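# Stack skittle box on other box, rest both poles

## Task

Place the box carrying the skittle squarely on top of the other box, with the skittle still upright on top, and set both poles onto their rests.

## Robot and tools

Robots: four identical i2rt Big YAM arms named arm1, arm2, arm3, arm4. Each has six joints, a five-fingered right hand and a wrist camera. arm1 (x=-1.398, y=+0.240) and arm2 (x=-1.392, y=-0.233) stand on the -x side facing +x; arm3 (x=+1.397, y=-0.240) and arm4 (x=+1.408, y=+0.237) stand on the +x side facing -x. Foot heights are about 0.76 to 0.85 m. A hand reaches roughly 1.07 m from its joint1 axis. Fixed cameras: cam_high and cam_low; wrist cameras: arm1_cam_wrist to arm4_cam_wrist (672x504 images).

Frame: one scene frame, metres, origin on the floor, +z up. The hand point sits 0.045 m ahead of the palm; its local +z runs along the straight fingers, +y out of the palm, +x across the palm away from the thumb. With joints 1, 5, 6 at 0 and the hand level and forward, the palm is down and the thumb on the left. Quaternions are written w, x, y, z.

move: the main action call. Give a sub-object per arm you want to command (arm1..arm4); arms omitted get nothing new but may keep pushing toward old targets. Inside an arm's part:
- joints: absolute targets by name. Arm joints in radians: joint1_rad -2.879..2.879 (base yaw, positive counter-clockwise from above), joint2_rad 0..3.141 (shoulder, 0 = upper arm pointing back), joint3_rad 0..3.019 (elbow, 0 = folded), joint4_rad -1.692..1.57 (hand pitch, positive lifts fingers), joint5_rad -1.57..1.57 (hand swing, positive to the arm's right), joint6_rad -2.094..2.094 (roll, positive clockwise seen from behind). Hand keys hand_little, hand_ring, hand_middle, hand_index, hand_thumb_bend, hand_thumb_turn: -1 to 1, +1 open/straight (thumb_turn +1 = beside the palm, -1 = across in front of it). hand_force_limit -1..1 maps linearly to about 0..10 N fingertip force (0..15 N for the thumb motors) at which a closing motor halts. hand_speed -0.96..1, near zero speed at -1, full from +0.48 up.
- target: one list of seven numbers [x, y, z, qw, qx, qy, qz], an absolute hand pose in the scene frame (same form as the printed hand line). The hand travels in a straight line from its current hand_target toward it. When target is given, joints may only contain hand_ keys, otherwise the call is rejected.
- speed: peak path speed, 0.002 to 0.5 m/s (default 0.25), only allowed with target; rotation capped at twice that in rad/s.
- min_time_s: 0.1 to 8 s, the shortest duration for that arm's joint motions.
- cameras: list of camera names, or ["all"], or [] for none.
All parts start at once; hand paths in one call finish together, paced by the slowest. Paths ignore obstacles and other arms. Hands lag, overshoot speed near full stretch, and often land a centimetre or more off. A move with no arm parts just reports full state plus images.

wait: seconds (0 to 10) and optional cameras; nothing new is commanded.
zoom_image: camera plus region [x0, y0, x1, y1] in pixels from the top-left, at most 504 by 504, taken from the latest image of that camera.
show_instructions: no arguments; shows the reference page (a diagram of the five-finger hand).
finished_scene: optional scene (1); ends the scene for good, so the stack and poles must already stay put unaided.

Reading results: each robot shows joint_positions, hand (measured pose), hand_target (pose at held joint targets), joint_status, hand_status, on_its_own, Joint velocities ("within noise" when still), joint torques, hand_stopped_by (six words for little, ring, middle, index, thumb_bend, thumb_turn: moving, target, force, stalled or fault) and <motor>_load_n in newtons (positive = pushed open). The "move" line says done or the worst status per arm. off_target: rested short and may still push. time_out: the arm re-targets near where it stands and keeps pushing; send the reported positions to relieve it. "joint command not followed"/"pose unreachable"/not_followed: a safety check held the arm back, and it may keep trying. An arm marked "as last shown" was not commanded and shows "not commanded". If a call is refused or a stop interrupts it, later calls in the same reply are skipped. Images may lag the state slightly.

Gripping: a finger motor only starts when its target changes by at least 0.002. It stops on reaching the target or when load hits hand_force_limit; a blocked motor keeps pushing then reads stalled. To grip harder, raise hand_force_limit and send a more-closed target; to release, send a more-open one. Use hand_speed -0.94 or below for gentle closing, since -0.8 or faster can overshoot the force. Scenes start with hand_force_limit 0 and hand_speed -0.8. With the thumb across the palm the hand wraps objects about 0.035 to 0.065 m thick, and handles down to about 0.025 m. A lost grip shows as loads dropping toward 0. A wrist bracket on the little-finger side juts 0.10 m and can strike things.

Avoid: pressing two robots together (including closing a hand on another robot's fingers), hard hits on fixed or heavy things, knocking anything off the work area or onto the floor, dropping or flinging parts, and long strain at full stretch or against obstacles, which heats motors (MOTOR HOT near 85 °C; at 100 °C the arm goes limp for 30 to 60 s). Loose objects may occasionally be nudged by the scene.

Each tool is called after "Emit:" as name(argument=value, ...), one argument or row to a line, values as JSON.

Reference images:

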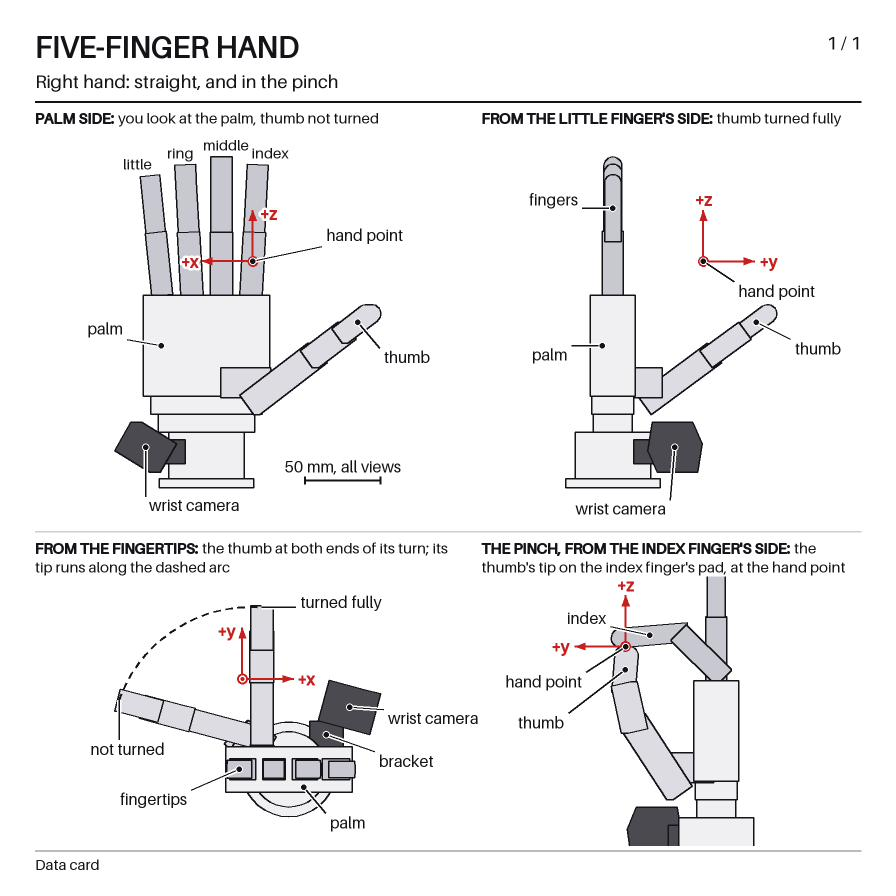

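## Session

Emit:
move(
)

Scene clock: 0.00 s.
Joint torques (N m): no reading
Heat: arm1: hottest joint4_rad 29 °C; arm2: hottest joint1_rad 35 °C; arm3: hottest joint1_rad 34 °C; arm4: hottest joint2_rad 33 °C.
Joint velocities: within noise
arm1.joint_positions: joint1_rad=+0.011 joint2_rad=+0.635 joint3_rad=+1.422 joint4_rad=-1.253 joint5_rad=+0.001 joint6_rad=-1.259 hand_little=+1.000 hand_ring=+1.000 hand_middle=+1.000 hand_index=+1.000 hand_thumb_turn=+1.000 hand_thumb_bend=+1.000 hand_force_limit=+0.000 hand_speed=-0.800
arm1.joint_status: not commanded
arm1.hand_stopped_by: target,target,target,target,target,target
arm1.little_load_n: 0.0
arm1.ring_load_n: 0.0
arm1.middle_load_n: 0.0
arm1.index_load_n: 0.0
arm1.thumb_bend_load_n: 0.0
arm1.thumb_turn_load_n: 0.0
arm1.hand: x=-1.1538 y=+0.1828 z=+1.2734 quat_wxyz=(-0.078, +0.839, -0.144, +0.518) (m; scene frame)
arm1.hand_target: x=-1.1557 y=+0.1828 z=+1.2841 quat_wxyz=(-0.079, +0.833, -0.143, +0.529) (m; scene frame)
arm1.hand_status: not commanded
arm2.joint_positions: joint1_rad=-0.120 joint2_rad=+0.560 joint3_rad=+1.341 joint4_rad=-1.358 joint5_rad=+0.226 joint6_rad=-1.199 hand_little=+1.000 hand_ring=+1.000 hand_middle=+1.000 hand_index=+1.000 hand_thumb_turn=+1.000 hand_thumb_bend=+1.000 hand_force_limit=+0.000 hand_speed=-0.800
arm2.joint_status: not commanded
arm2.hand_stopped_by: target,target,target,target,target,target
arm2.little_load_n: 0.0
arm2.ring_load_n: 0.0
arm2.middle_load_n: 0.0
arm2.index_load_n: 0.0
arm2.thumb_bend_load_n: 0.0
arm2.thumb_turn_load_n: 0.0
arm2.hand: x=-1.2114 y=-0.3405 z=+1.3233 quat_wxyz=(+0.033, +0.835, -0.257, +0.485) (m; scene frame)
arm2.hand_target: x=-1.2127 y=-0.3403 z=+1.3325 quat_wxyz=(+0.031, +0.830, -0.257, +0.494) (m; scene frame)
arm2.hand_status: not commanded
arm3.joint_positions: joint1_rad=+0.166 joint2_rad=+0.617 joint3_rad=+1.432 joint4_rad=-1.499 joint5_rad=-0.129 joint6_rad=-1.387 hand_little=+1.000 hand_ring=+1.000 hand_middle=+1.000 hand_index=+1.000 hand_thumb_turn=+1.000 hand_thumb_bend=+1.000 hand_force_limit=+0.000 hand_speed=-0.800
arm3.joint_status: not commanded
arm3.hand_stopped_by: target,target,target,target,target,target
arm3.little_load_n: 0.0
arm3.ring_load_n: 0.0
arm3.middle_load_n: 0.0
arm3.index_load_n: 0.0
arm3.thumb_bend_load_n: 0.0
arm3.thumb_turn_load_n: 0.0
arm3.hand: x=+1.1903 y=-0.2489 z=+1.2990 quat_wxyz=(+0.404, +0.033, -0.903, +0.141) (m; scene frame)
arm3.hand_target: x=+1.1907 y=-0.2488 z=+1.3109 quat_wxyz=(+0.417, +0.034, -0.897, +0.144) (m; scene frame)
arm3.hand_status: not commanded
arm4.joint_positions: joint1_rad=+0.013 joint2_rad=+0.623 joint3_rad=+1.359 joint4_rad=-1.402 joint5_rad=+0.037 joint6_rad=-1.317 hand_little=+1.000 hand_ring=+1.000 hand_middle=+1.000 hand_index=+1.000 hand_thumb_turn=+1.000 hand_thumb_bend=+1.000 hand_force_limit=+0.000 hand_speed=-0.800
arm4.joint_status: not commanded
arm4.hand_stopped_by: target,target,target,target,target,target
arm4.little_load_n: 0.0
arm4.ring_load_n: 0.0
arm4.middle_load_n: 0.0
arm4.index_load_n: 0.0
arm4.thumb_bend_load_n: 0.0
arm4.thumb_turn_load_n: 0.0
arm4.hand: x=+1.1855 y=+0.3028 z=+1.2701 quat_wxyz=(-0.431, +0.135, +0.892, -0.033) (m; scene frame)
arm4.hand_target: x=+1.1856 y=+0.3028 z=+1.2824 quat_wxyz=(-0.444, +0.134, +0.885, -0.034) (m; scene frame)
arm4.hand_status: not commanded
pictures: arm1_cam_wrist, arm2_cam_wrist, arm3_cam_wrist, arm4_cam_wrist, cam_high, cam_low

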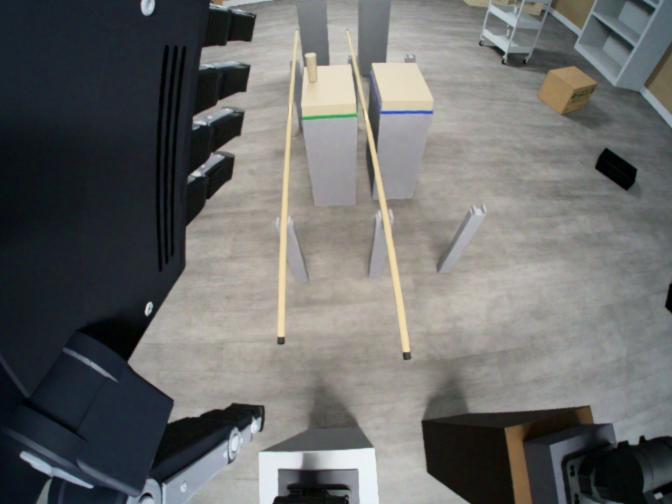

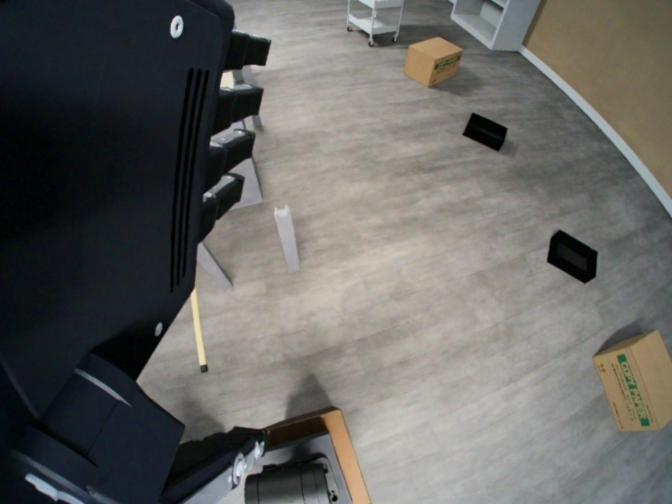

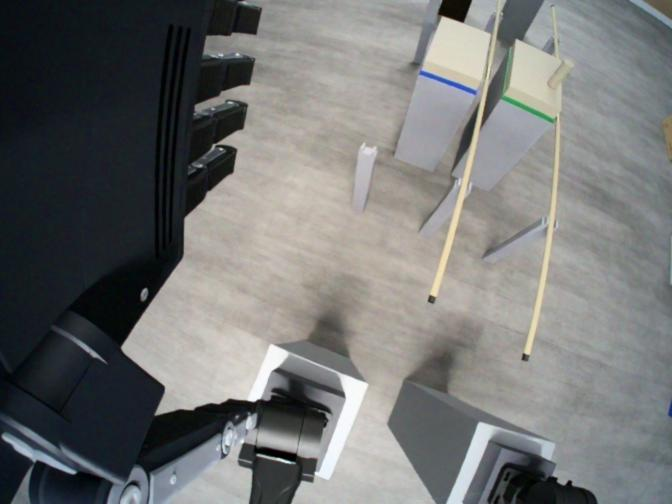

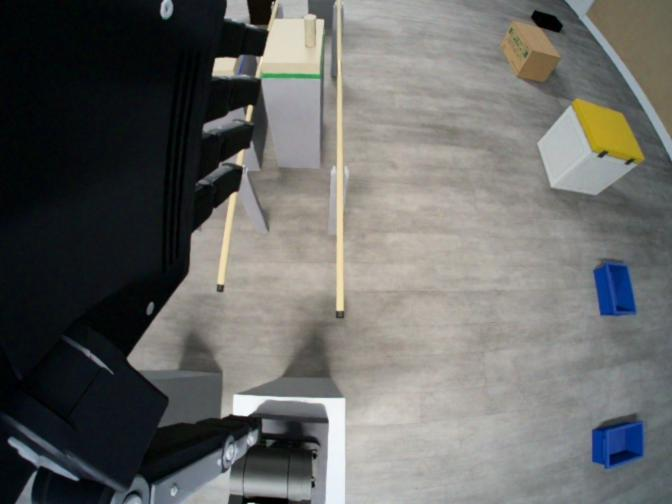

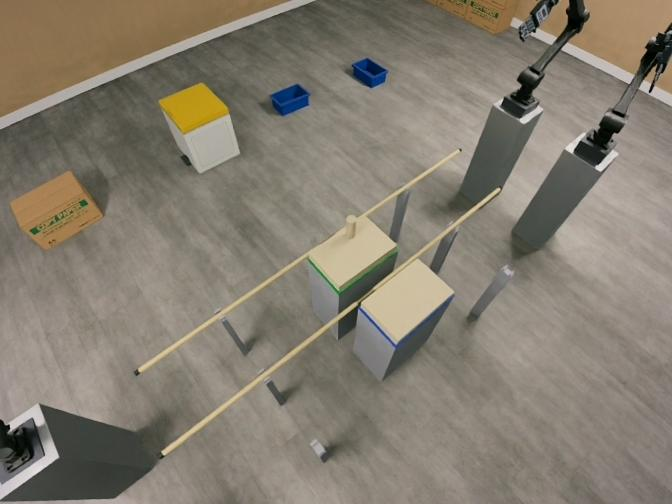

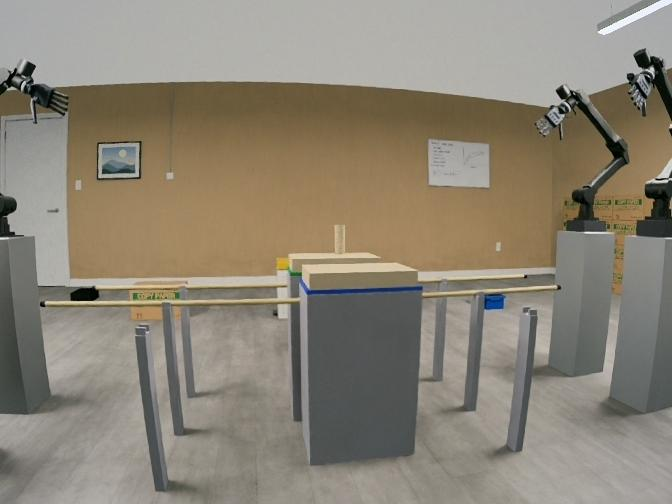

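Emit:
zoom_image(
  camera="cam_high",
  region=[260, 150, 520, 400],
)

Emit:
zoom_image(
  camera="cam_high",
  region=[120, 200, 370, 480],
)

Emit:
zoom_image(
  camera="cam_low",
  region=[230, 200, 480, 380],
)

Emit:
zoom_image(
  camera="arm1_cam_wrist",
  region=[220, 0, 480, 200],
)

Emit:
zoom_image(
  camera="arm3_cam_wrist",
  region=[340, 0, 600, 240],
)

Emit:
zoom_image(
  camera="cam_low",
  region=[400, 200, 600, 470],
)

Scaled by 1.938.

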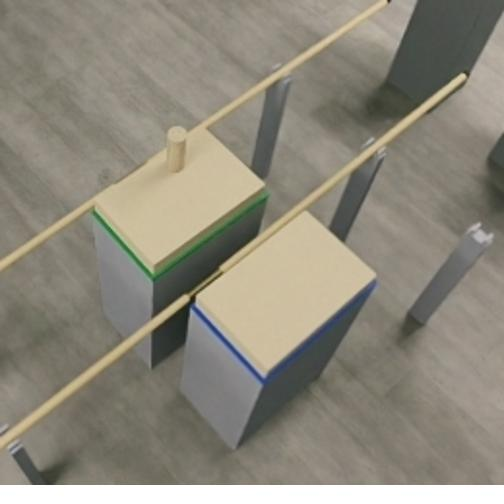

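Scaled by 1.800.

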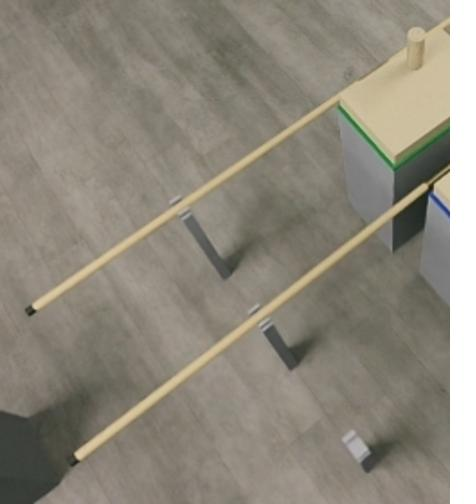

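Scaled by 2.016.

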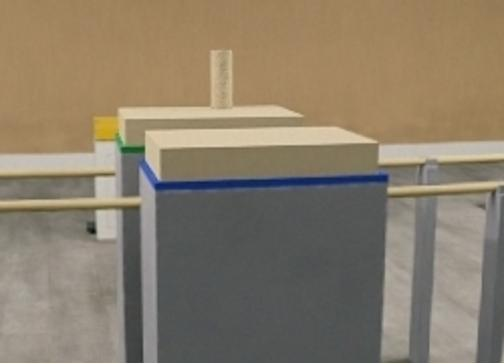

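Scaled by 1.938 from the camera's 672x504 image, which has a finer 960x720 frame.

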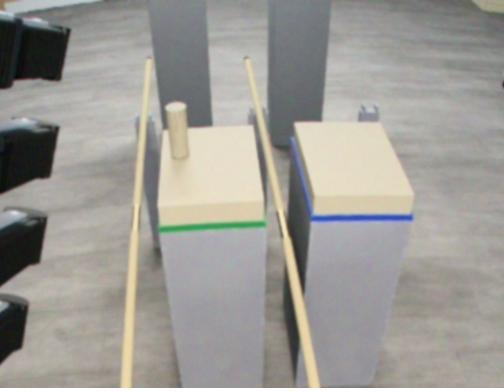

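Scaled by 1.938 from the camera's 672x504 image, which has a finer 960x720 frame.

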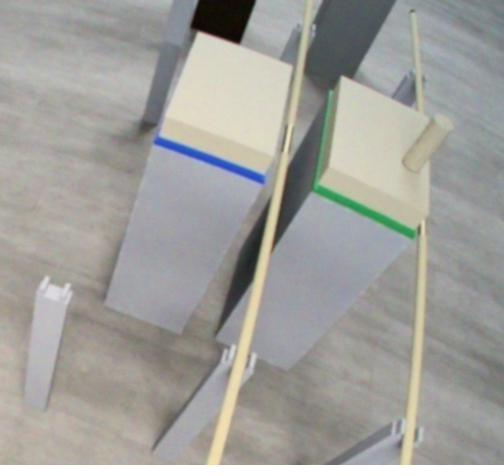

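Scaled by 1.867.

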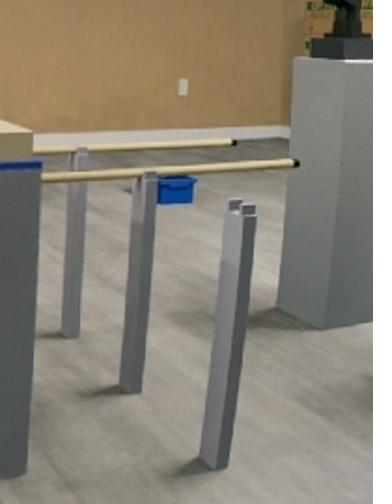

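Emit:
zoom_image(
  camera="cam_high",
  region=[300, 200, 400, 280],
)

Emit:
zoom_image(
  camera="cam_high",
  region=[320, 240, 460, 360],
)

Emit:
zoom_image(
  camera="arm1_cam_wrist",
  region=[280, 50, 440, 150],
)

Emit:
zoom_image(
  camera="arm4_cam_wrist",
  region=[200, 0, 360, 130],
)

Emit:
zoom_image(
  camera="arm3_cam_wrist",
  region=[420, 20, 600, 200],
)

Scaled by 5.040.

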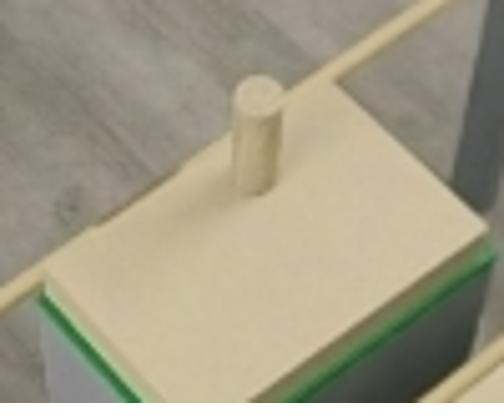

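Scaled by 3.600.

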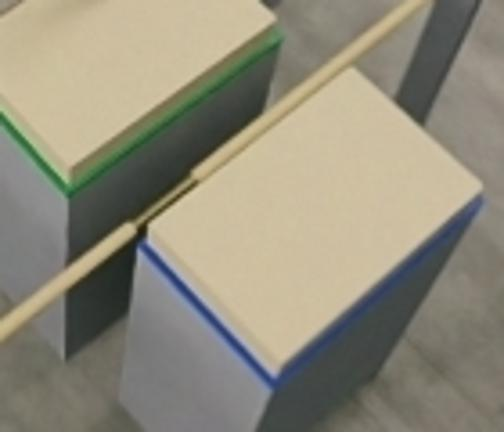

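Scaled by 3.150 from the camera's 672x504 image, which has a finer 960x720 frame.

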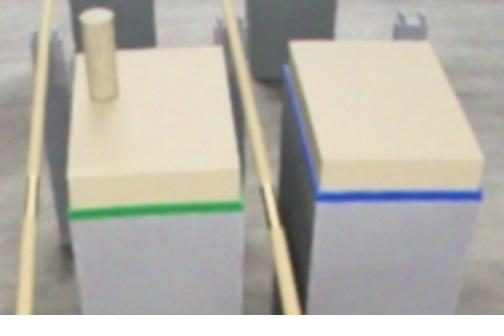

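Scaled by 3.150 from the camera's 672x504 image, which has a finer 960x720 frame.

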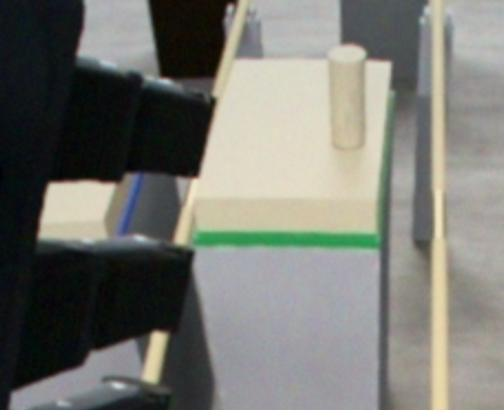

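Scaled by 2.800 from the camera's 672x504 image, which has a finer 960x720 frame.

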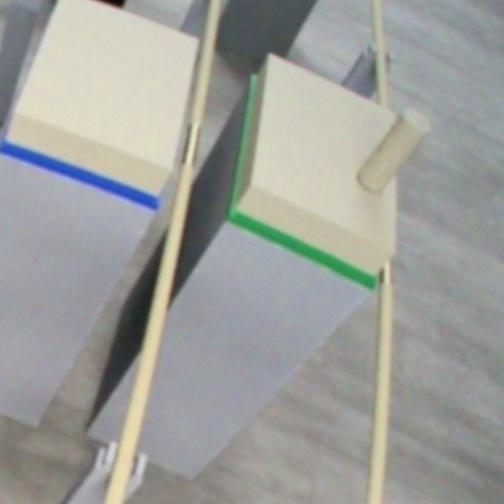

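Emit:
move(
  arm1={"target": [-0.75, 0.12, 0.95, -0.1073, 0.7070, -0.1237, 0.6873], "speed": 0.3},
  arm4={"target": [0.75, 0.25, 0.95, -0.6873, 0.1237, 0.7070, -0.1073], "speed": 0.3},
  arm2={"target": [-0.65, -0.5, 0.90, -0.3621, 0.7005, 0.1563, 0.5939], "speed": 0.3},
  cameras=["arm1_cam_wrist", "arm2_cam_wrist", "arm4_cam_wrist"],
)

Scene clock: 17.43 s.
Joint torques (N m): arm1=[0.32 -9.93 14.26 2.59 -0.09 0.18] | arm2=[0.09 -18.2 10.36 2.11 -0.36 0.23] | arm3=[-0.62 1.32 10.07 2.17 -0.04 0.03] | arm4=[1.14 -9.47 9.73 2.45 0.06 0.11]
Heat: arm1: hottest joint4_rad 29 °C; arm2: hottest joint1_rad 35 °C; arm3: hottest joint1_rad 33 °C; arm4: hottest joint2_rad 33 °C.
move: arm1 off_target; arm2 off_target; arm4 off_target
Joint velocities: within noise
arm1.joint_positions: joint1_rad=-0.102 joint2_rad=+1.591 joint3_rad=+0.818 joint4_rad=+0.685 joint5_rad=-0.125 joint6_rad=-1.264 hand_little=+1.000 hand_ring=+1.000 hand_middle=+1.000 hand_index=+1.000 hand_thumb_turn=+1.000 hand_thumb_bend=+1.000 hand_force_limit=+0.000 hand_speed=-0.800
arm1.joint_status: not commanded
arm1.hand_stopped_by: target,target,target,target,target,target
arm1.little_load_n: 0.0
arm1.ring_load_n: 0.0
arm1.middle_load_n: 0.0
arm1.index_load_n: 0.0
arm1.thumb_bend_load_n: 0.0
arm1.thumb_turn_load_n: 0.0
arm1.hand: x=-0.7688 y=+0.1286 z=+0.9250 quat_wxyz=(-0.106, +0.727, -0.123, +0.667) (m; scene frame)
arm1.hand_target: x=-0.7521 y=+0.1204 z=+0.9505 quat_wxyz=(-0.107, +0.707, -0.123, +0.688) (m; scene frame)
arm1.hand_status: off_target (0.032 m and 3.3 deg from the pose sent, 0.521 m and 25.0 deg at the start)
arm2.joint_positions: joint1_rad=-0.589 joint2_rad=+2.260 joint3_rad=+1.513 joint4_rad=+0.548 joint5_rad=-1.333 joint6_rad=-1.410 hand_little=+1.000 hand_ring=+1.000 hand_middle=+1.000 hand_index=+1.000 hand_thumb_turn=+1.000 hand_thumb_bend=+1.000 hand_force_limit=+0.000 hand_speed=-0.800
arm2.joint_status: not commanded
arm2.hand_stopped_by: target,target,target,target,target,target
arm2.little_load_n: 0.0
arm2.ring_load_n: 0.0
arm2.middle_load_n: 0.0
arm2.index_load_n: 0.0
arm2.thumb_bend_load_n: 0.0
arm2.thumb_turn_load_n: 0.0
arm2.hand: x=-0.6606 y=-0.4941 z=+0.8944 quat_wxyz=(-0.367, +0.706, +0.149, +0.587) (m; scene frame)
arm2.hand_target: x=-0.6506 y=-0.4997 z=+0.9000 quat_wxyz=(-0.362, +0.701, +0.157, +0.594) (m; scene frame)
arm2.hand_status: off_target (0.013 m and 1.5 deg from the pose sent, 0.721 m and 69.6 deg at the start)
arm3: as last shown
arm4.joint_positions: joint1_rad=+0.111 joint2_rad=+1.705 joint3_rad=+0.794 joint4_rad=+0.835 joint5_rad=+0.100 joint6_rad=-1.250 hand_little=+1.000 hand_ring=+1.000 hand_middle=+1.000 hand_index=+1.000 hand_thumb_turn=+1.000 hand_thumb_bend=+1.000 hand_force_limit=+0.000 hand_speed=-0.800
arm4.joint_status: not commanded
arm4.hand_stopped_by: target,target,target,target,target,target
arm4.little_load_n: 0.0
arm4.ring_load_n: 0.0
arm4.middle_load_n: 0.0
arm4.index_load_n: 0.0
arm4.thumb_bend_load_n: 0.0
arm4.thumb_turn_load_n: 0.0
arm4.hand: x=+0.7708 y=+0.2606 z=+0.9294 quat_wxyz=(-0.669, +0.127, +0.726, -0.096) (m; scene frame)
arm4.hand_target: x=+0.7519 y=+0.2499 z=+0.9504 quat_wxyz=(-0.687, +0.124, +0.707, -0.108) (m; scene frame)
arm4.hand_status: off_target (0.031 m and 3.3 deg from the pose sent, 0.543 m and 37.4 deg at the start)
pictures: arm1_cam_wrist, arm2_cam_wrist, arm4_cam_wrist
camera_calibration:
arm1_cam_wrist: T_world_to_cam=[[-0.0131669, -0.999208, -0.037562, 0.148347], [-0.616216, 0.0376926, -0.786674, 0.247634], [0.787467, 0.0127882, -0.616224, 1.29088], [0, 0, 0, 1]] pos_world=[-0.861975, 0.122387, 0.99585]
arm2_cam_wrist: T_world_to_cam=[[0.702129, -0.710641, -0.0447627, 0.151724], [-0.390613, -0.331848, -0.858661, 0.354545], [0.595345, 0.620376, -0.510586, 1.27369], [0, 0, 0, 1]] pos_world=[-0.726324, -0.56469, 0.961552]
arm4_cam_wrist: T_world_to_cam=[[-0.00367936, 0.999284, -0.0376609, -0.224599], [0.562398, -0.0290728, -0.826355, 0.342272], [-0.826858, -0.0242209, -0.561889, 1.28218], [0, 0, 0, 1]] pos_world=[0.866861, 0.265444, 0.994821]

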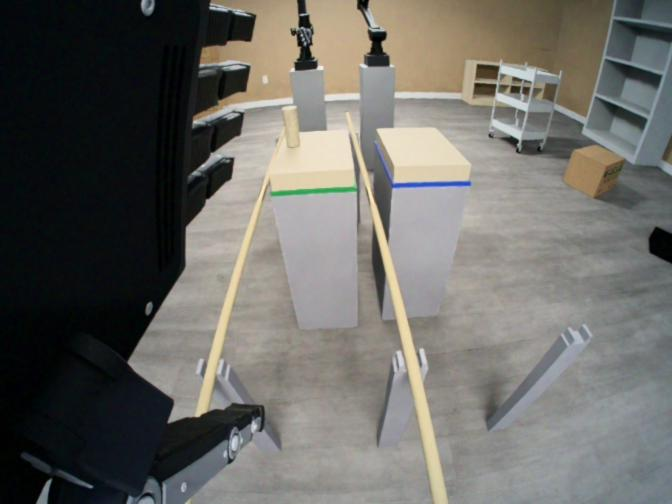

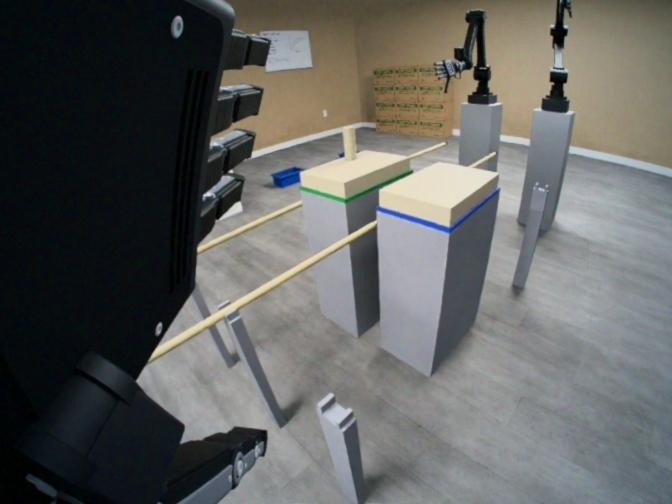

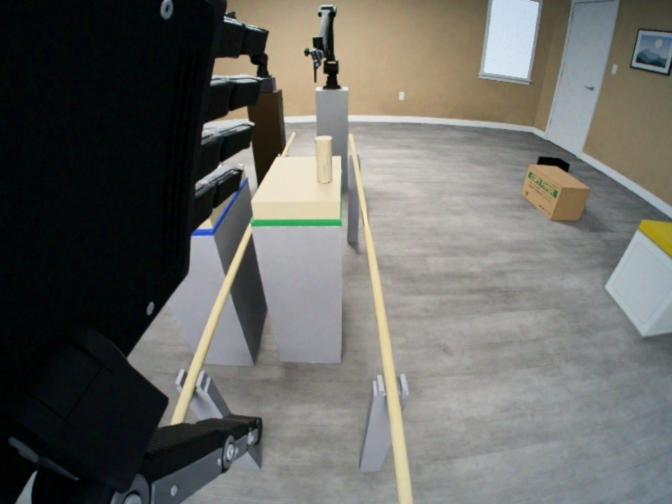

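Emit:
zoom_image(
  camera="arm2_cam_wrist",
  region=[290, 120, 510, 290],
)

Emit:
zoom_image(
  camera="arm4_cam_wrist",
  region=[230, 130, 400, 260],
)

Emit:
zoom_image(
  camera="arm1_cam_wrist",
  region=[250, 100, 480, 230],
)

Emit:
zoom_image(
  camera="arm2_cam_wrist",
  region=[200, 280, 360, 440],
)

Scaled by 2.291 from the camera's 672x504 image, which has a finer 960x720 frame.

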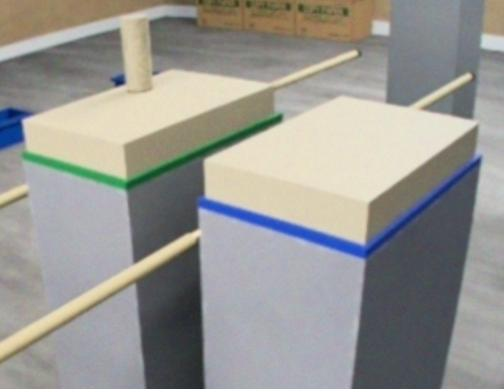

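Scaled by 2.965 from the camera's 672x504 image, which has a finer 960x720 frame.

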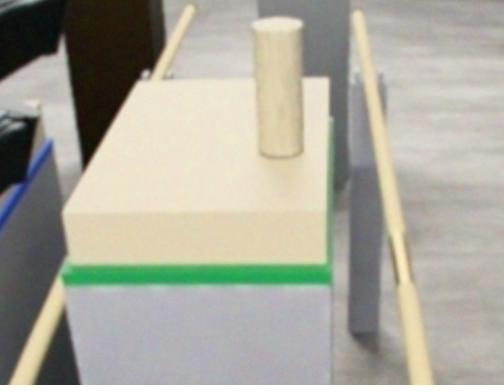

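Scaled by 2.191 from the camera's 672x504 image, which has a finer 960x720 frame.

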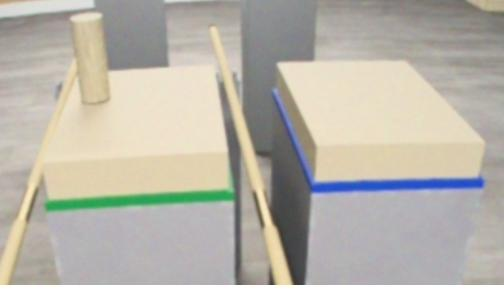

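Scaled by 3.150 from the camera's 672x504 image, which has a finer 960x720 frame.

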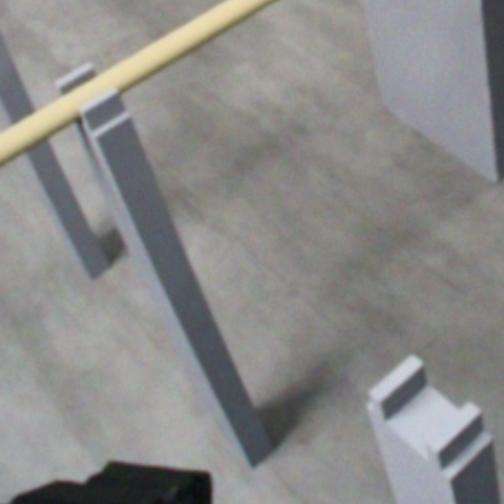

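Emit:
zoom_image(
  camera="arm4_cam_wrist",
  region=[340, 190, 400, 240],
)

Emit:
zoom_image(
  camera="arm1_cam_wrist",
  region=[340, 160, 400, 210],
)

Emit:
zoom_image(
  camera="arm1_cam_wrist",
  region=[240, 160, 300, 210],
)

Scaled by 8.400 from the camera's 672x504 image, which has a finer 960x720 frame.

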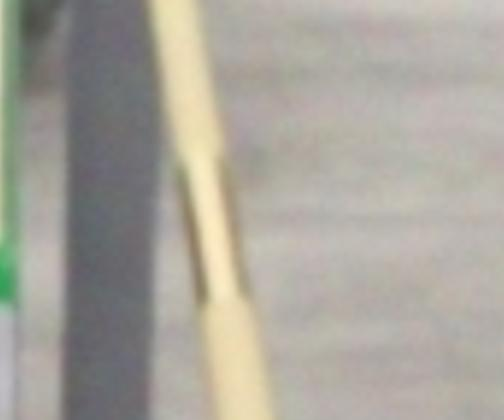

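Scaled by 8.400 from the camera's 672x504 image, which has a finer 960x720 frame.

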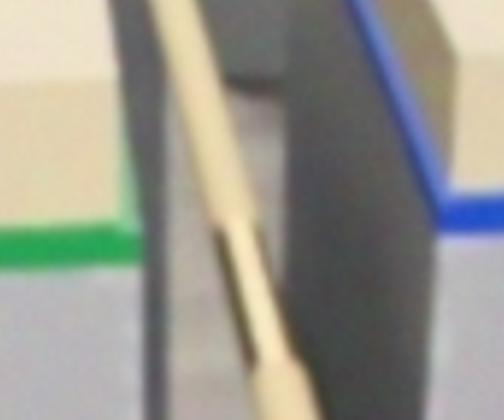

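Scaled by 8.400 from the camera's 672x504 image, which has a finer 960x720 frame.

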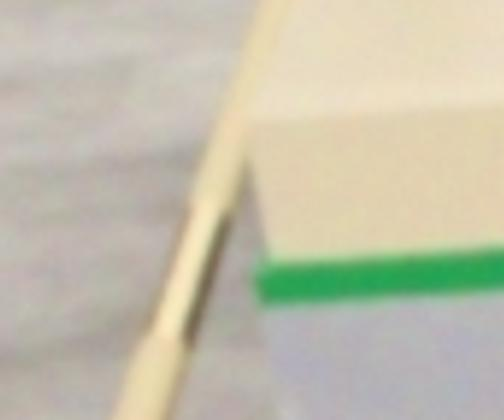

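Emit:
move(
  arm1={"target": [-0.835, 0.315, 0.72, 0, 1, 0, 0], "speed": 0.35, "joints": {"hand_speed": 0.4, "hand_thumb_turn": -1}},
  arm3={"target": [0.835, 0.0, 0.75, 0, 0, -1, 0], "speed": 0.35, "joints": {"hand_speed": 0.4, "hand_thumb_turn": -1}},
  arm2={"joints": {"hand_speed": 0.4, "hand_thumb_turn": -1}},
  arm4={"joints": {"hand_speed": 0.4, "hand_thumb_turn": -1}},
  cameras=["arm1_cam_wrist", "arm3_cam_wrist", "cam_high", "cam_low"],
)

Scene clock: 31.40 s.
Joint torques (N m): arm1=[1.55 -15.74 13.44 0.06 -0.03 0.21] | arm2=[0.56 -17.79 10.37 2.19 -0.35 0.24] | arm3=[-1.26 -17.67 10.77 -0.28 0.21 -0.06] | arm4=[1.14 -8.94 9.85 2.43 0.05 0.08]
Heat: arm1: hottest joint4_rad 29 °C; arm2: hottest joint1_rad 35 °C; arm3: hottest joint1_rad 33 °C; arm4: hottest joint2_rad 33 °C.
move: arm1 off_target; arm2 done; arm3 off_target; arm4 done
Joint velocities: within noise
arm1.joint_positions: joint1_rad=+0.257 joint2_rad=+2.097 joint3_rad=+1.553 joint4_rad=-1.047 joint5_rad=+0.010 joint6_rad=-1.356 hand_little=+1.000 hand_ring=+1.000 hand_middle=+1.000 hand_index=+1.000 hand_thumb_turn=-1.000 hand_thumb_bend=+1.000 hand_force_limit=+0.000 hand_speed=+0.400
arm1.joint_status: all done
arm1.hand_stopped_by: target,target,target,target,target,target
arm1.little_load_n: 0.0
arm1.ring_load_n: 0.0
arm1.middle_load_n: 0.0
arm1.index_load_n: 0.0
arm1.thumb_bend_load_n: 0.0
arm1.thumb_turn_load_n: 0.0
arm1.hand: x=-0.8505 y=+0.3084 z=+0.7159 quat_wxyz=(+0.004, +1.000, +0.004, -0.009) (m; scene frame)
arm1.hand_target: x=-0.8355 y=+0.3150 z=+0.7203 quat_wxyz=(+0.000, +1.000, +0.000, +0.001) (m; scene frame)
arm1.hand_status: off_target (0.017 m and 1.2 deg from the pose sent, 0.285 m and 86.7 deg at the start)
arm2.joint_positions: joint1_rad=-0.589 joint2_rad=+2.260 joint3_rad=+1.513 joint4_rad=+0.549 joint5_rad=-1.333 joint6_rad=-1.409 hand_little=+1.000 hand_ring=+1.000 hand_middle=+1.000 hand_index=+1.000 hand_thumb_turn=-1.000 hand_thumb_bend=+1.000 hand_force_limit=+0.000 hand_speed=+0.400
arm2.joint_status: all done
arm2.hand_stopped_by: target,target,target,target,target,target
arm2.little_load_n: 0.0
arm2.ring_load_n: 0.0
arm2.middle_load_n: 0.0
arm2.index_load_n: 0.0
arm2.thumb_bend_load_n: 0.0
arm2.thumb_turn_load_n: 0.5
arm2.hand: x=-0.6606 y=-0.4941 z=+0.8944 quat_wxyz=(-0.367, +0.706, +0.148, +0.586) (m; scene frame)
arm2.hand_target: x=-0.6506 y=-0.4997 z=+0.9001 quat_wxyz=(-0.362, +0.701, +0.157, +0.594) (m; scene frame)
arm2.hand_status: not commanded
arm3.joint_positions: joint1_rad=-0.319 joint2_rad=+2.165 joint3_rad=+1.576 joint4_rad=-0.991 joint5_rad=-0.002 joint6_rad=-1.854 hand_little=+1.000 hand_ring=+1.000 hand_middle=+1.000 hand_index=+1.000 hand_thumb_turn=-1.000 hand_thumb_bend=+1.000 hand_force_limit=+0.000 hand_speed=+0.400
arm3.joint_status: all done
arm3.hand_stopped_by: target,target,target,target,target,target
arm3.little_load_n: 0.0
arm3.ring_load_n: 0.0
arm3.middle_load_n: 0.0
arm3.index_load_n: 0.0
arm3.thumb_bend_load_n: 0.0
arm3.thumb_turn_load_n: 0.0
arm3.hand: x=+0.8481 y=-0.0099 z=+0.7416 quat_wxyz=(-0.010, -0.001, -1.000, +0.005) (m; scene frame)
arm3.hand_target: x=+0.8356 y=-0.0001 z=+0.7501 quat_wxyz=(+0.000, +0.000, -1.000, +0.000) (m; scene frame)
arm3.hand_status: off_target (0.018 m and 1.2 deg from the pose sent, 0.700 m and 50.9 deg at the start)
arm4.joint_positions: joint1_rad=+0.111 joint2_rad=+1.705 joint3_rad=+0.794 joint4_rad=+0.835 joint5_rad=+0.100 joint6_rad=-1.250 hand_little=+1.000 hand_ring=+1.000 hand_middle=+1.000 hand_index=+1.000 hand_thumb_turn=-1.000 hand_thumb_bend=+1.000 hand_force_limit=+0.000 hand_speed=+0.400
arm4.joint_status: all done
arm4.hand_stopped_by: target,target,target,target,target,target
arm4.little_load_n: 0.0
arm4.ring_load_n: 0.0
arm4.middle_load_n: 0.0
arm4.index_load_n: 0.0
arm4.thumb_bend_load_n: 0.0
arm4.thumb_turn_load_n: 0.5
arm4.hand: x=+0.7708 y=+0.2606 z=+0.9294 quat_wxyz=(-0.669, +0.127, +0.726, -0.096) (m; scene frame)
arm4.hand_target: x=+0.7519 y=+0.2499 z=+0.9504 quat_wxyz=(-0.687, +0.124, +0.707, -0.108) (m; scene frame)
arm4.hand_status: not commanded
pictures: arm1_cam_wrist, arm3_cam_wrist, cam_high, cam_low
camera_calibration:
arm1_cam_wrist: T_world_to_cam=[[0.290261, -0.956945, 0.00205848, 0.535668], [-0.792252, -0.239099, 0.561398, -1.00347], [-0.536735, -0.164583, -0.827543, 0.303882], [0, 0, 0, 1]] pos_world=[-0.78738, 0.322691, 0.813719]
arm3_cam_wrist: T_world_to_cam=[[-0.298251, 0.954191, -0.0237906, 0.275241], [0.784632, 0.259293, 0.563134, -1.08665], [0.543506, 0.149289, -0.826023, 0.263814], [0, 0, 0, 1]] pos_world=[0.791328, -0.0202559, 0.836395]

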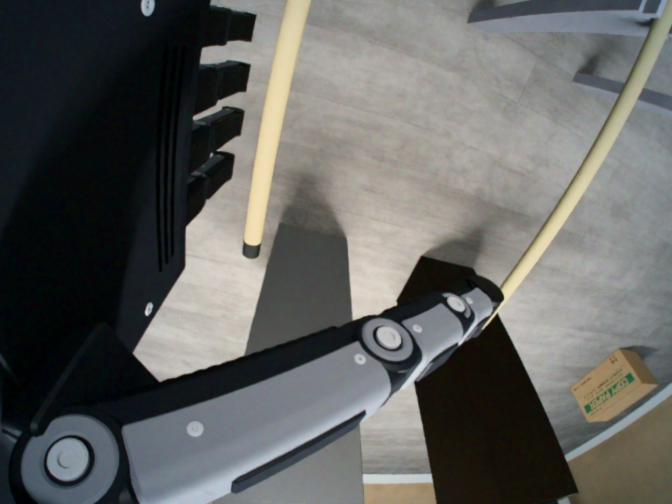

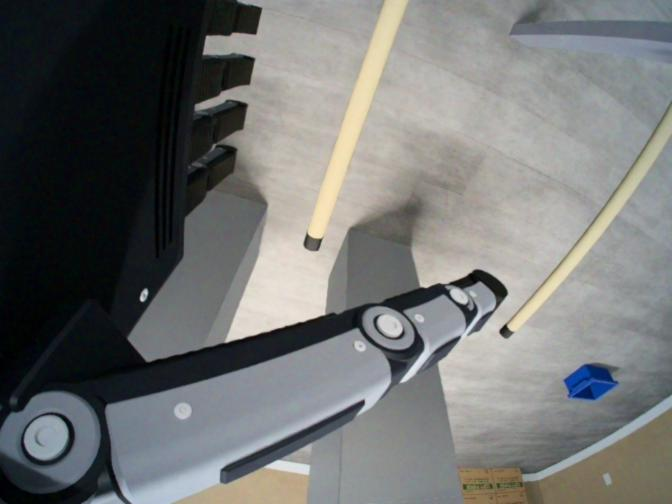

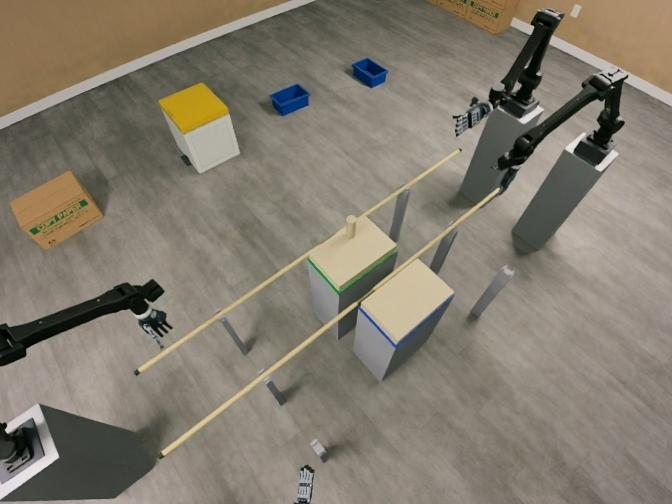

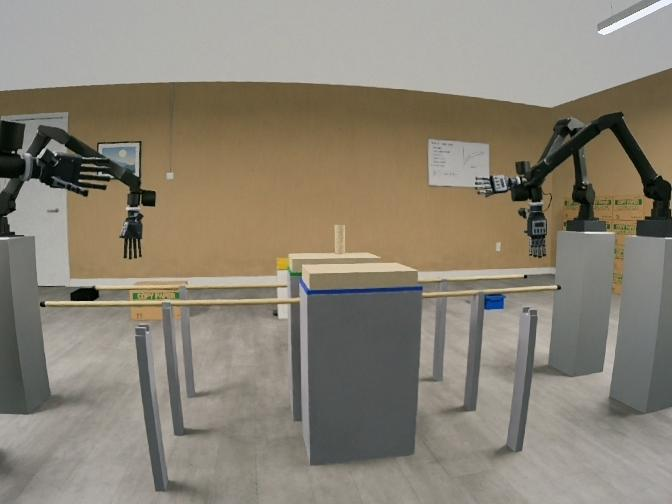

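Emit:
zoom_image(
  camera="arm1_cam_wrist",
  region=[180, 0, 400, 270],
)

Emit:
zoom_image(
  camera="arm3_cam_wrist",
  region=[180, 0, 440, 270],
)

Scaled by 1.867 from the camera's 672x504 image, which has a finer 960x720 frame.

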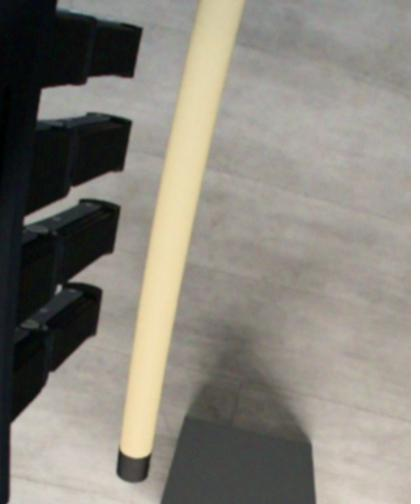

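Scaled by 1.867 from the camera's 672x504 image, which has a finer 960x720 frame.

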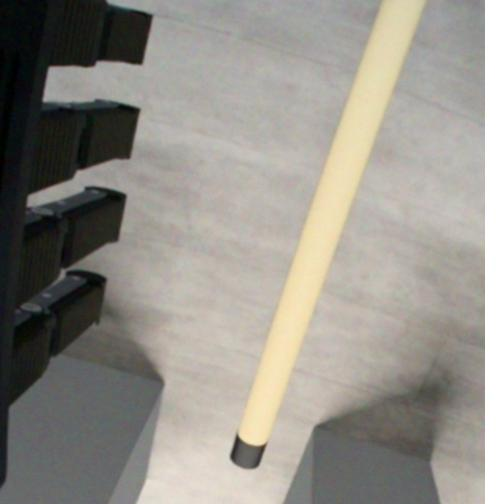

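Emit:
move(
  cameras=["cam_high", "cam_low", "arm1_cam_wrist"],
)

Emit:
zoom_image(
  camera="cam_high",
  region=[110, 270, 230, 390],
)

Emit:
zoom_image(
  camera="cam_high",
  region=[440, 130, 560, 250],
)

Emit:
zoom_image(
  camera="cam_low",
  region=[60, 160, 200, 320],
)

Emit:
zoom_image(
  camera="cam_low",
  region=[460, 160, 600, 320],
)

Scene clock: 34.30 s.
Joint torques (N m): arm1=[1.67 -15.68 13.44 0.05 -0.03 0.21] | arm2=[0.67 -18.73 10.48 1.96 -0.36 0.2] | arm3=[-1.2 -17.61 10.77 -0.23 0.21 -0.05] | arm4=[1.44 -9.05 9.72 2.41 0.05 0.09]
Heat: arm1: hottest joint4_rad 29 °C; arm2: hottest joint1_rad 35 °C; arm3: hottest joint1_rad 33 °C; arm4: hottest joint2_rad 33 °C.
Joint velocities: within noise
arm1.joint_positions: joint1_rad=+0.257 joint2_rad=+2.097 joint3_rad=+1.553 joint4_rad=-1.047 joint5_rad=+0.010 joint6_rad=-1.356 hand_little=+1.000 hand_ring=+1.000 hand_middle=+1.000 hand_index=+1.000 hand_thumb_turn=-1.000 hand_thumb_bend=+1.000 hand_force_limit=+0.000 hand_speed=+0.400
arm1.joint_status: all done
arm1.hand_stopped_by: target,target,target,target,target,target
arm1.little_load_n: 0.0
arm1.ring_load_n: 0.0
arm1.middle_load_n: 0.0
arm1.index_load_n: 0.0
arm1.thumb_bend_load_n: 0.0
arm1.thumb_turn_load_n: 0.0
arm1.hand: x=-0.8505 y=+0.3084 z=+0.7159 quat_wxyz=(+0.004, +1.000, +0.004, -0.009) (m; scene frame)
arm1.hand_target: x=-0.8354 y=+0.3150 z=+0.7203 quat_wxyz=(+0.000, +1.000, +0.000, +0.001) (m; scene frame)
arm1.hand_status: off_target (0.017 m and 1.2 deg from the pose sent, 0.285 m and 86.7 deg at the start)
arm2.joint_positions: joint1_rad=-0.589 joint2_rad=+2.260 joint3_rad=+1.513 joint4_rad=+0.549 joint5_rad=-1.333 joint6_rad=-1.409 hand_little=+1.000 hand_ring=+1.000 hand_middle=+1.000 hand_index=+1.000 hand_thumb_turn=-1.000 hand_thumb_bend=+1.000 hand_force_limit=+0.000 hand_speed=+0.400
arm2.joint_status: all done
arm2.hand_stopped_by: target,target,target,target,target,target
arm2.little_load_n: 0.0
arm2.ring_load_n: 0.0
arm2.middle_load_n: 0.0
arm2.index_load_n: 0.0
arm2.thumb_bend_load_n: 0.0
arm2.thumb_turn_load_n: 0.5
arm2.hand: x=-0.6606 y=-0.4941 z=+0.8944 quat_wxyz=(-0.367, +0.706, +0.148, +0.586) (m; scene frame)
arm2.hand_target: x=-0.6506 y=-0.4997 z=+0.9001 quat_wxyz=(-0.362, +0.701, +0.157, +0.594) (m; scene frame)
arm2.hand_status: not commanded
arm3.joint_positions: joint1_rad=-0.319 joint2_rad=+2.165 joint3_rad=+1.576 joint4_rad=-0.991 joint5_rad=-0.002 joint6_rad=-1.854 hand_little=+1.000 hand_ring=+1.000 hand_middle=+1.000 hand_index=+1.000 hand_thumb_turn=-1.000 hand_thumb_bend=+1.000 hand_force_limit=+0.000 hand_speed=+0.400
arm3.joint_status: all done
arm3.hand_stopped_by: target,target,target,target,target,target
arm3.little_load_n: 0.0
arm3.ring_load_n: 0.0
arm3.middle_load_n: 0.0
arm3.index_load_n: 0.0
arm3.thumb_bend_load_n: 0.0
arm3.thumb_turn_load_n: 0.0
arm3.hand: x=+0.8481 y=-0.0099 z=+0.7416 quat_wxyz=(-0.010, -0.001, -1.000, +0.005) (m; scene frame)
arm3.hand_target: x=+0.8356 y=-0.0001 z=+0.7501 quat_wxyz=(+0.000, +0.000, -1.000, +0.000) (m; scene frame)
arm3.hand_status: off_target (0.018 m and 1.2 deg from the pose sent, 0.700 m and 50.9 deg at the start)
arm4.joint_positions: joint1_rad=+0.111 joint2_rad=+1.705 joint3_rad=+0.794 joint4_rad=+0.835 joint5_rad=+0.100 joint6_rad=-1.250 hand_little=+1.000 hand_ring=+1.000 hand_middle=+1.000 hand_index=+1.000 hand_thumb_turn=-1.000 hand_thumb_bend=+1.000 hand_force_limit=+0.000 hand_speed=+0.400
arm4.joint_status: all done
arm4.hand_stopped_by: target,target,target,target,target,target
arm4.little_load_n: 0.0
arm4.ring_load_n: 0.0
arm4.middle_load_n: 0.0
arm4.index_load_n: 0.0
arm4.thumb_bend_load_n: 0.0
arm4.thumb_turn_load_n: 0.0
arm4.hand: x=+0.7708 y=+0.2606 z=+0.9294 quat_wxyz=(-0.669, +0.127, +0.726, -0.096) (m; scene frame)
arm4.hand_target: x=+0.7519 y=+0.2499 z=+0.9504 quat_wxyz=(-0.687, +0.124, +0.707, -0.108) (m; scene frame)
arm4.hand_status: not commanded
pictures: arm1_cam_wrist, cam_high, cam_low
camera_calibration:
arm1_cam_wrist: T_world_to_cam=[[0.290261, -0.956945, 0.00205848, 0.535668], [-0.792252, -0.239099, 0.561398, -1.00347], [-0.536735, -0.164583, -0.827543, 0.303882], [0, 0, 0, 1]] pos_world=[-0.78738, 0.322691, 0.813719]

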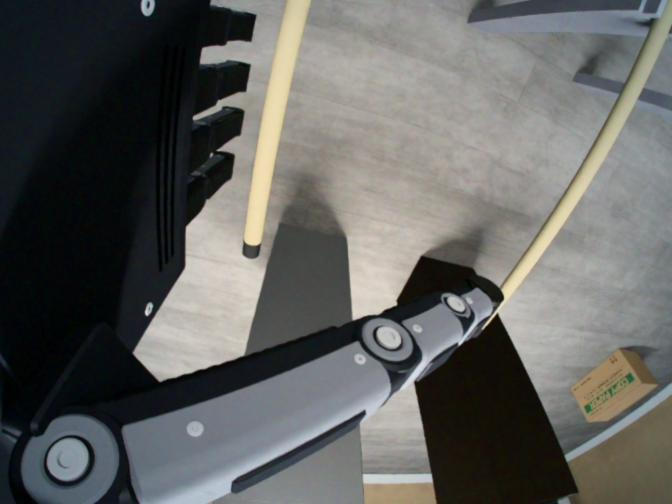

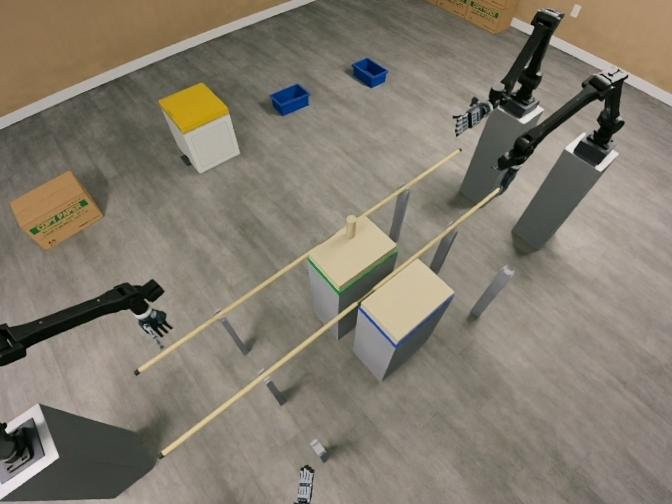

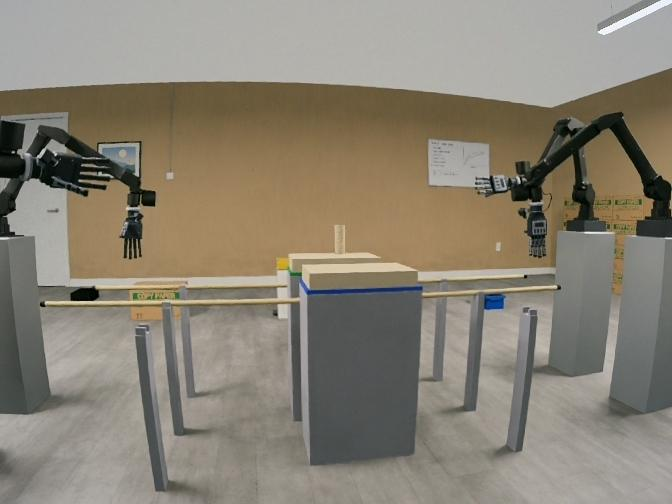

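Scaled by 4.200.

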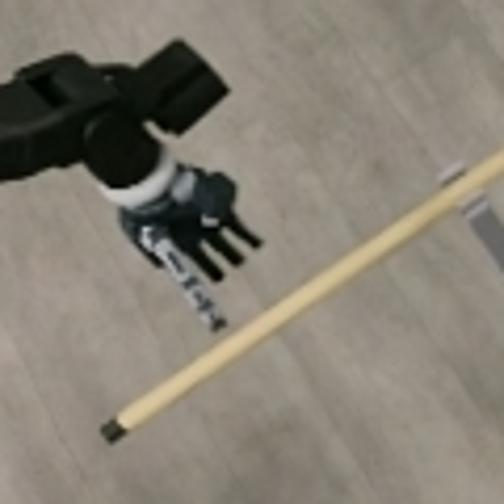

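Scaled by 4.200.

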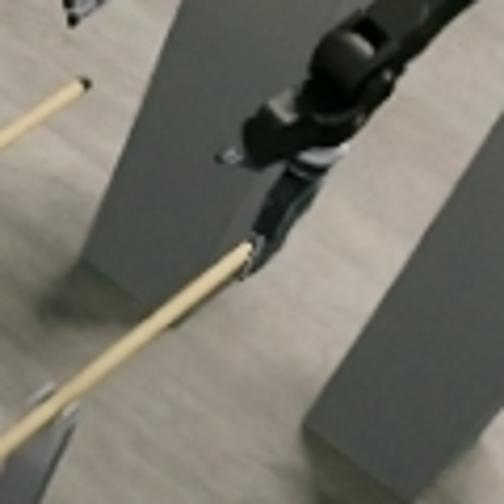

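Scaled by 3.150.

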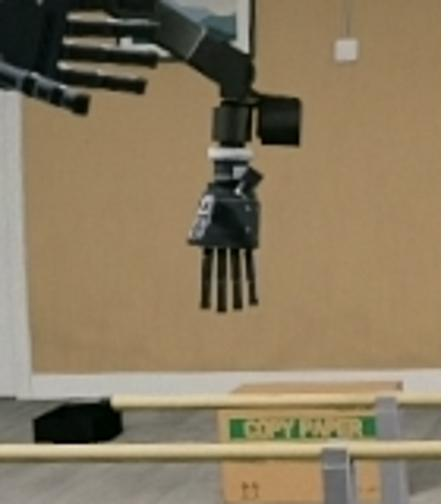

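Scaled by 3.150.

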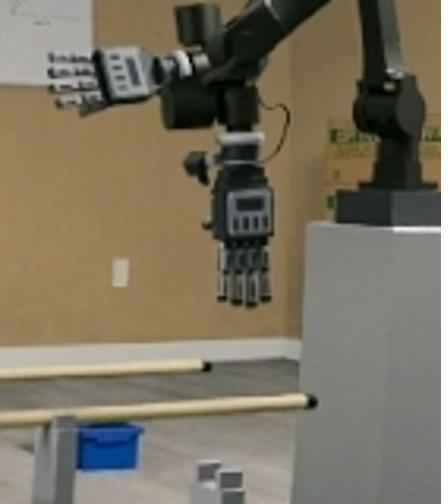

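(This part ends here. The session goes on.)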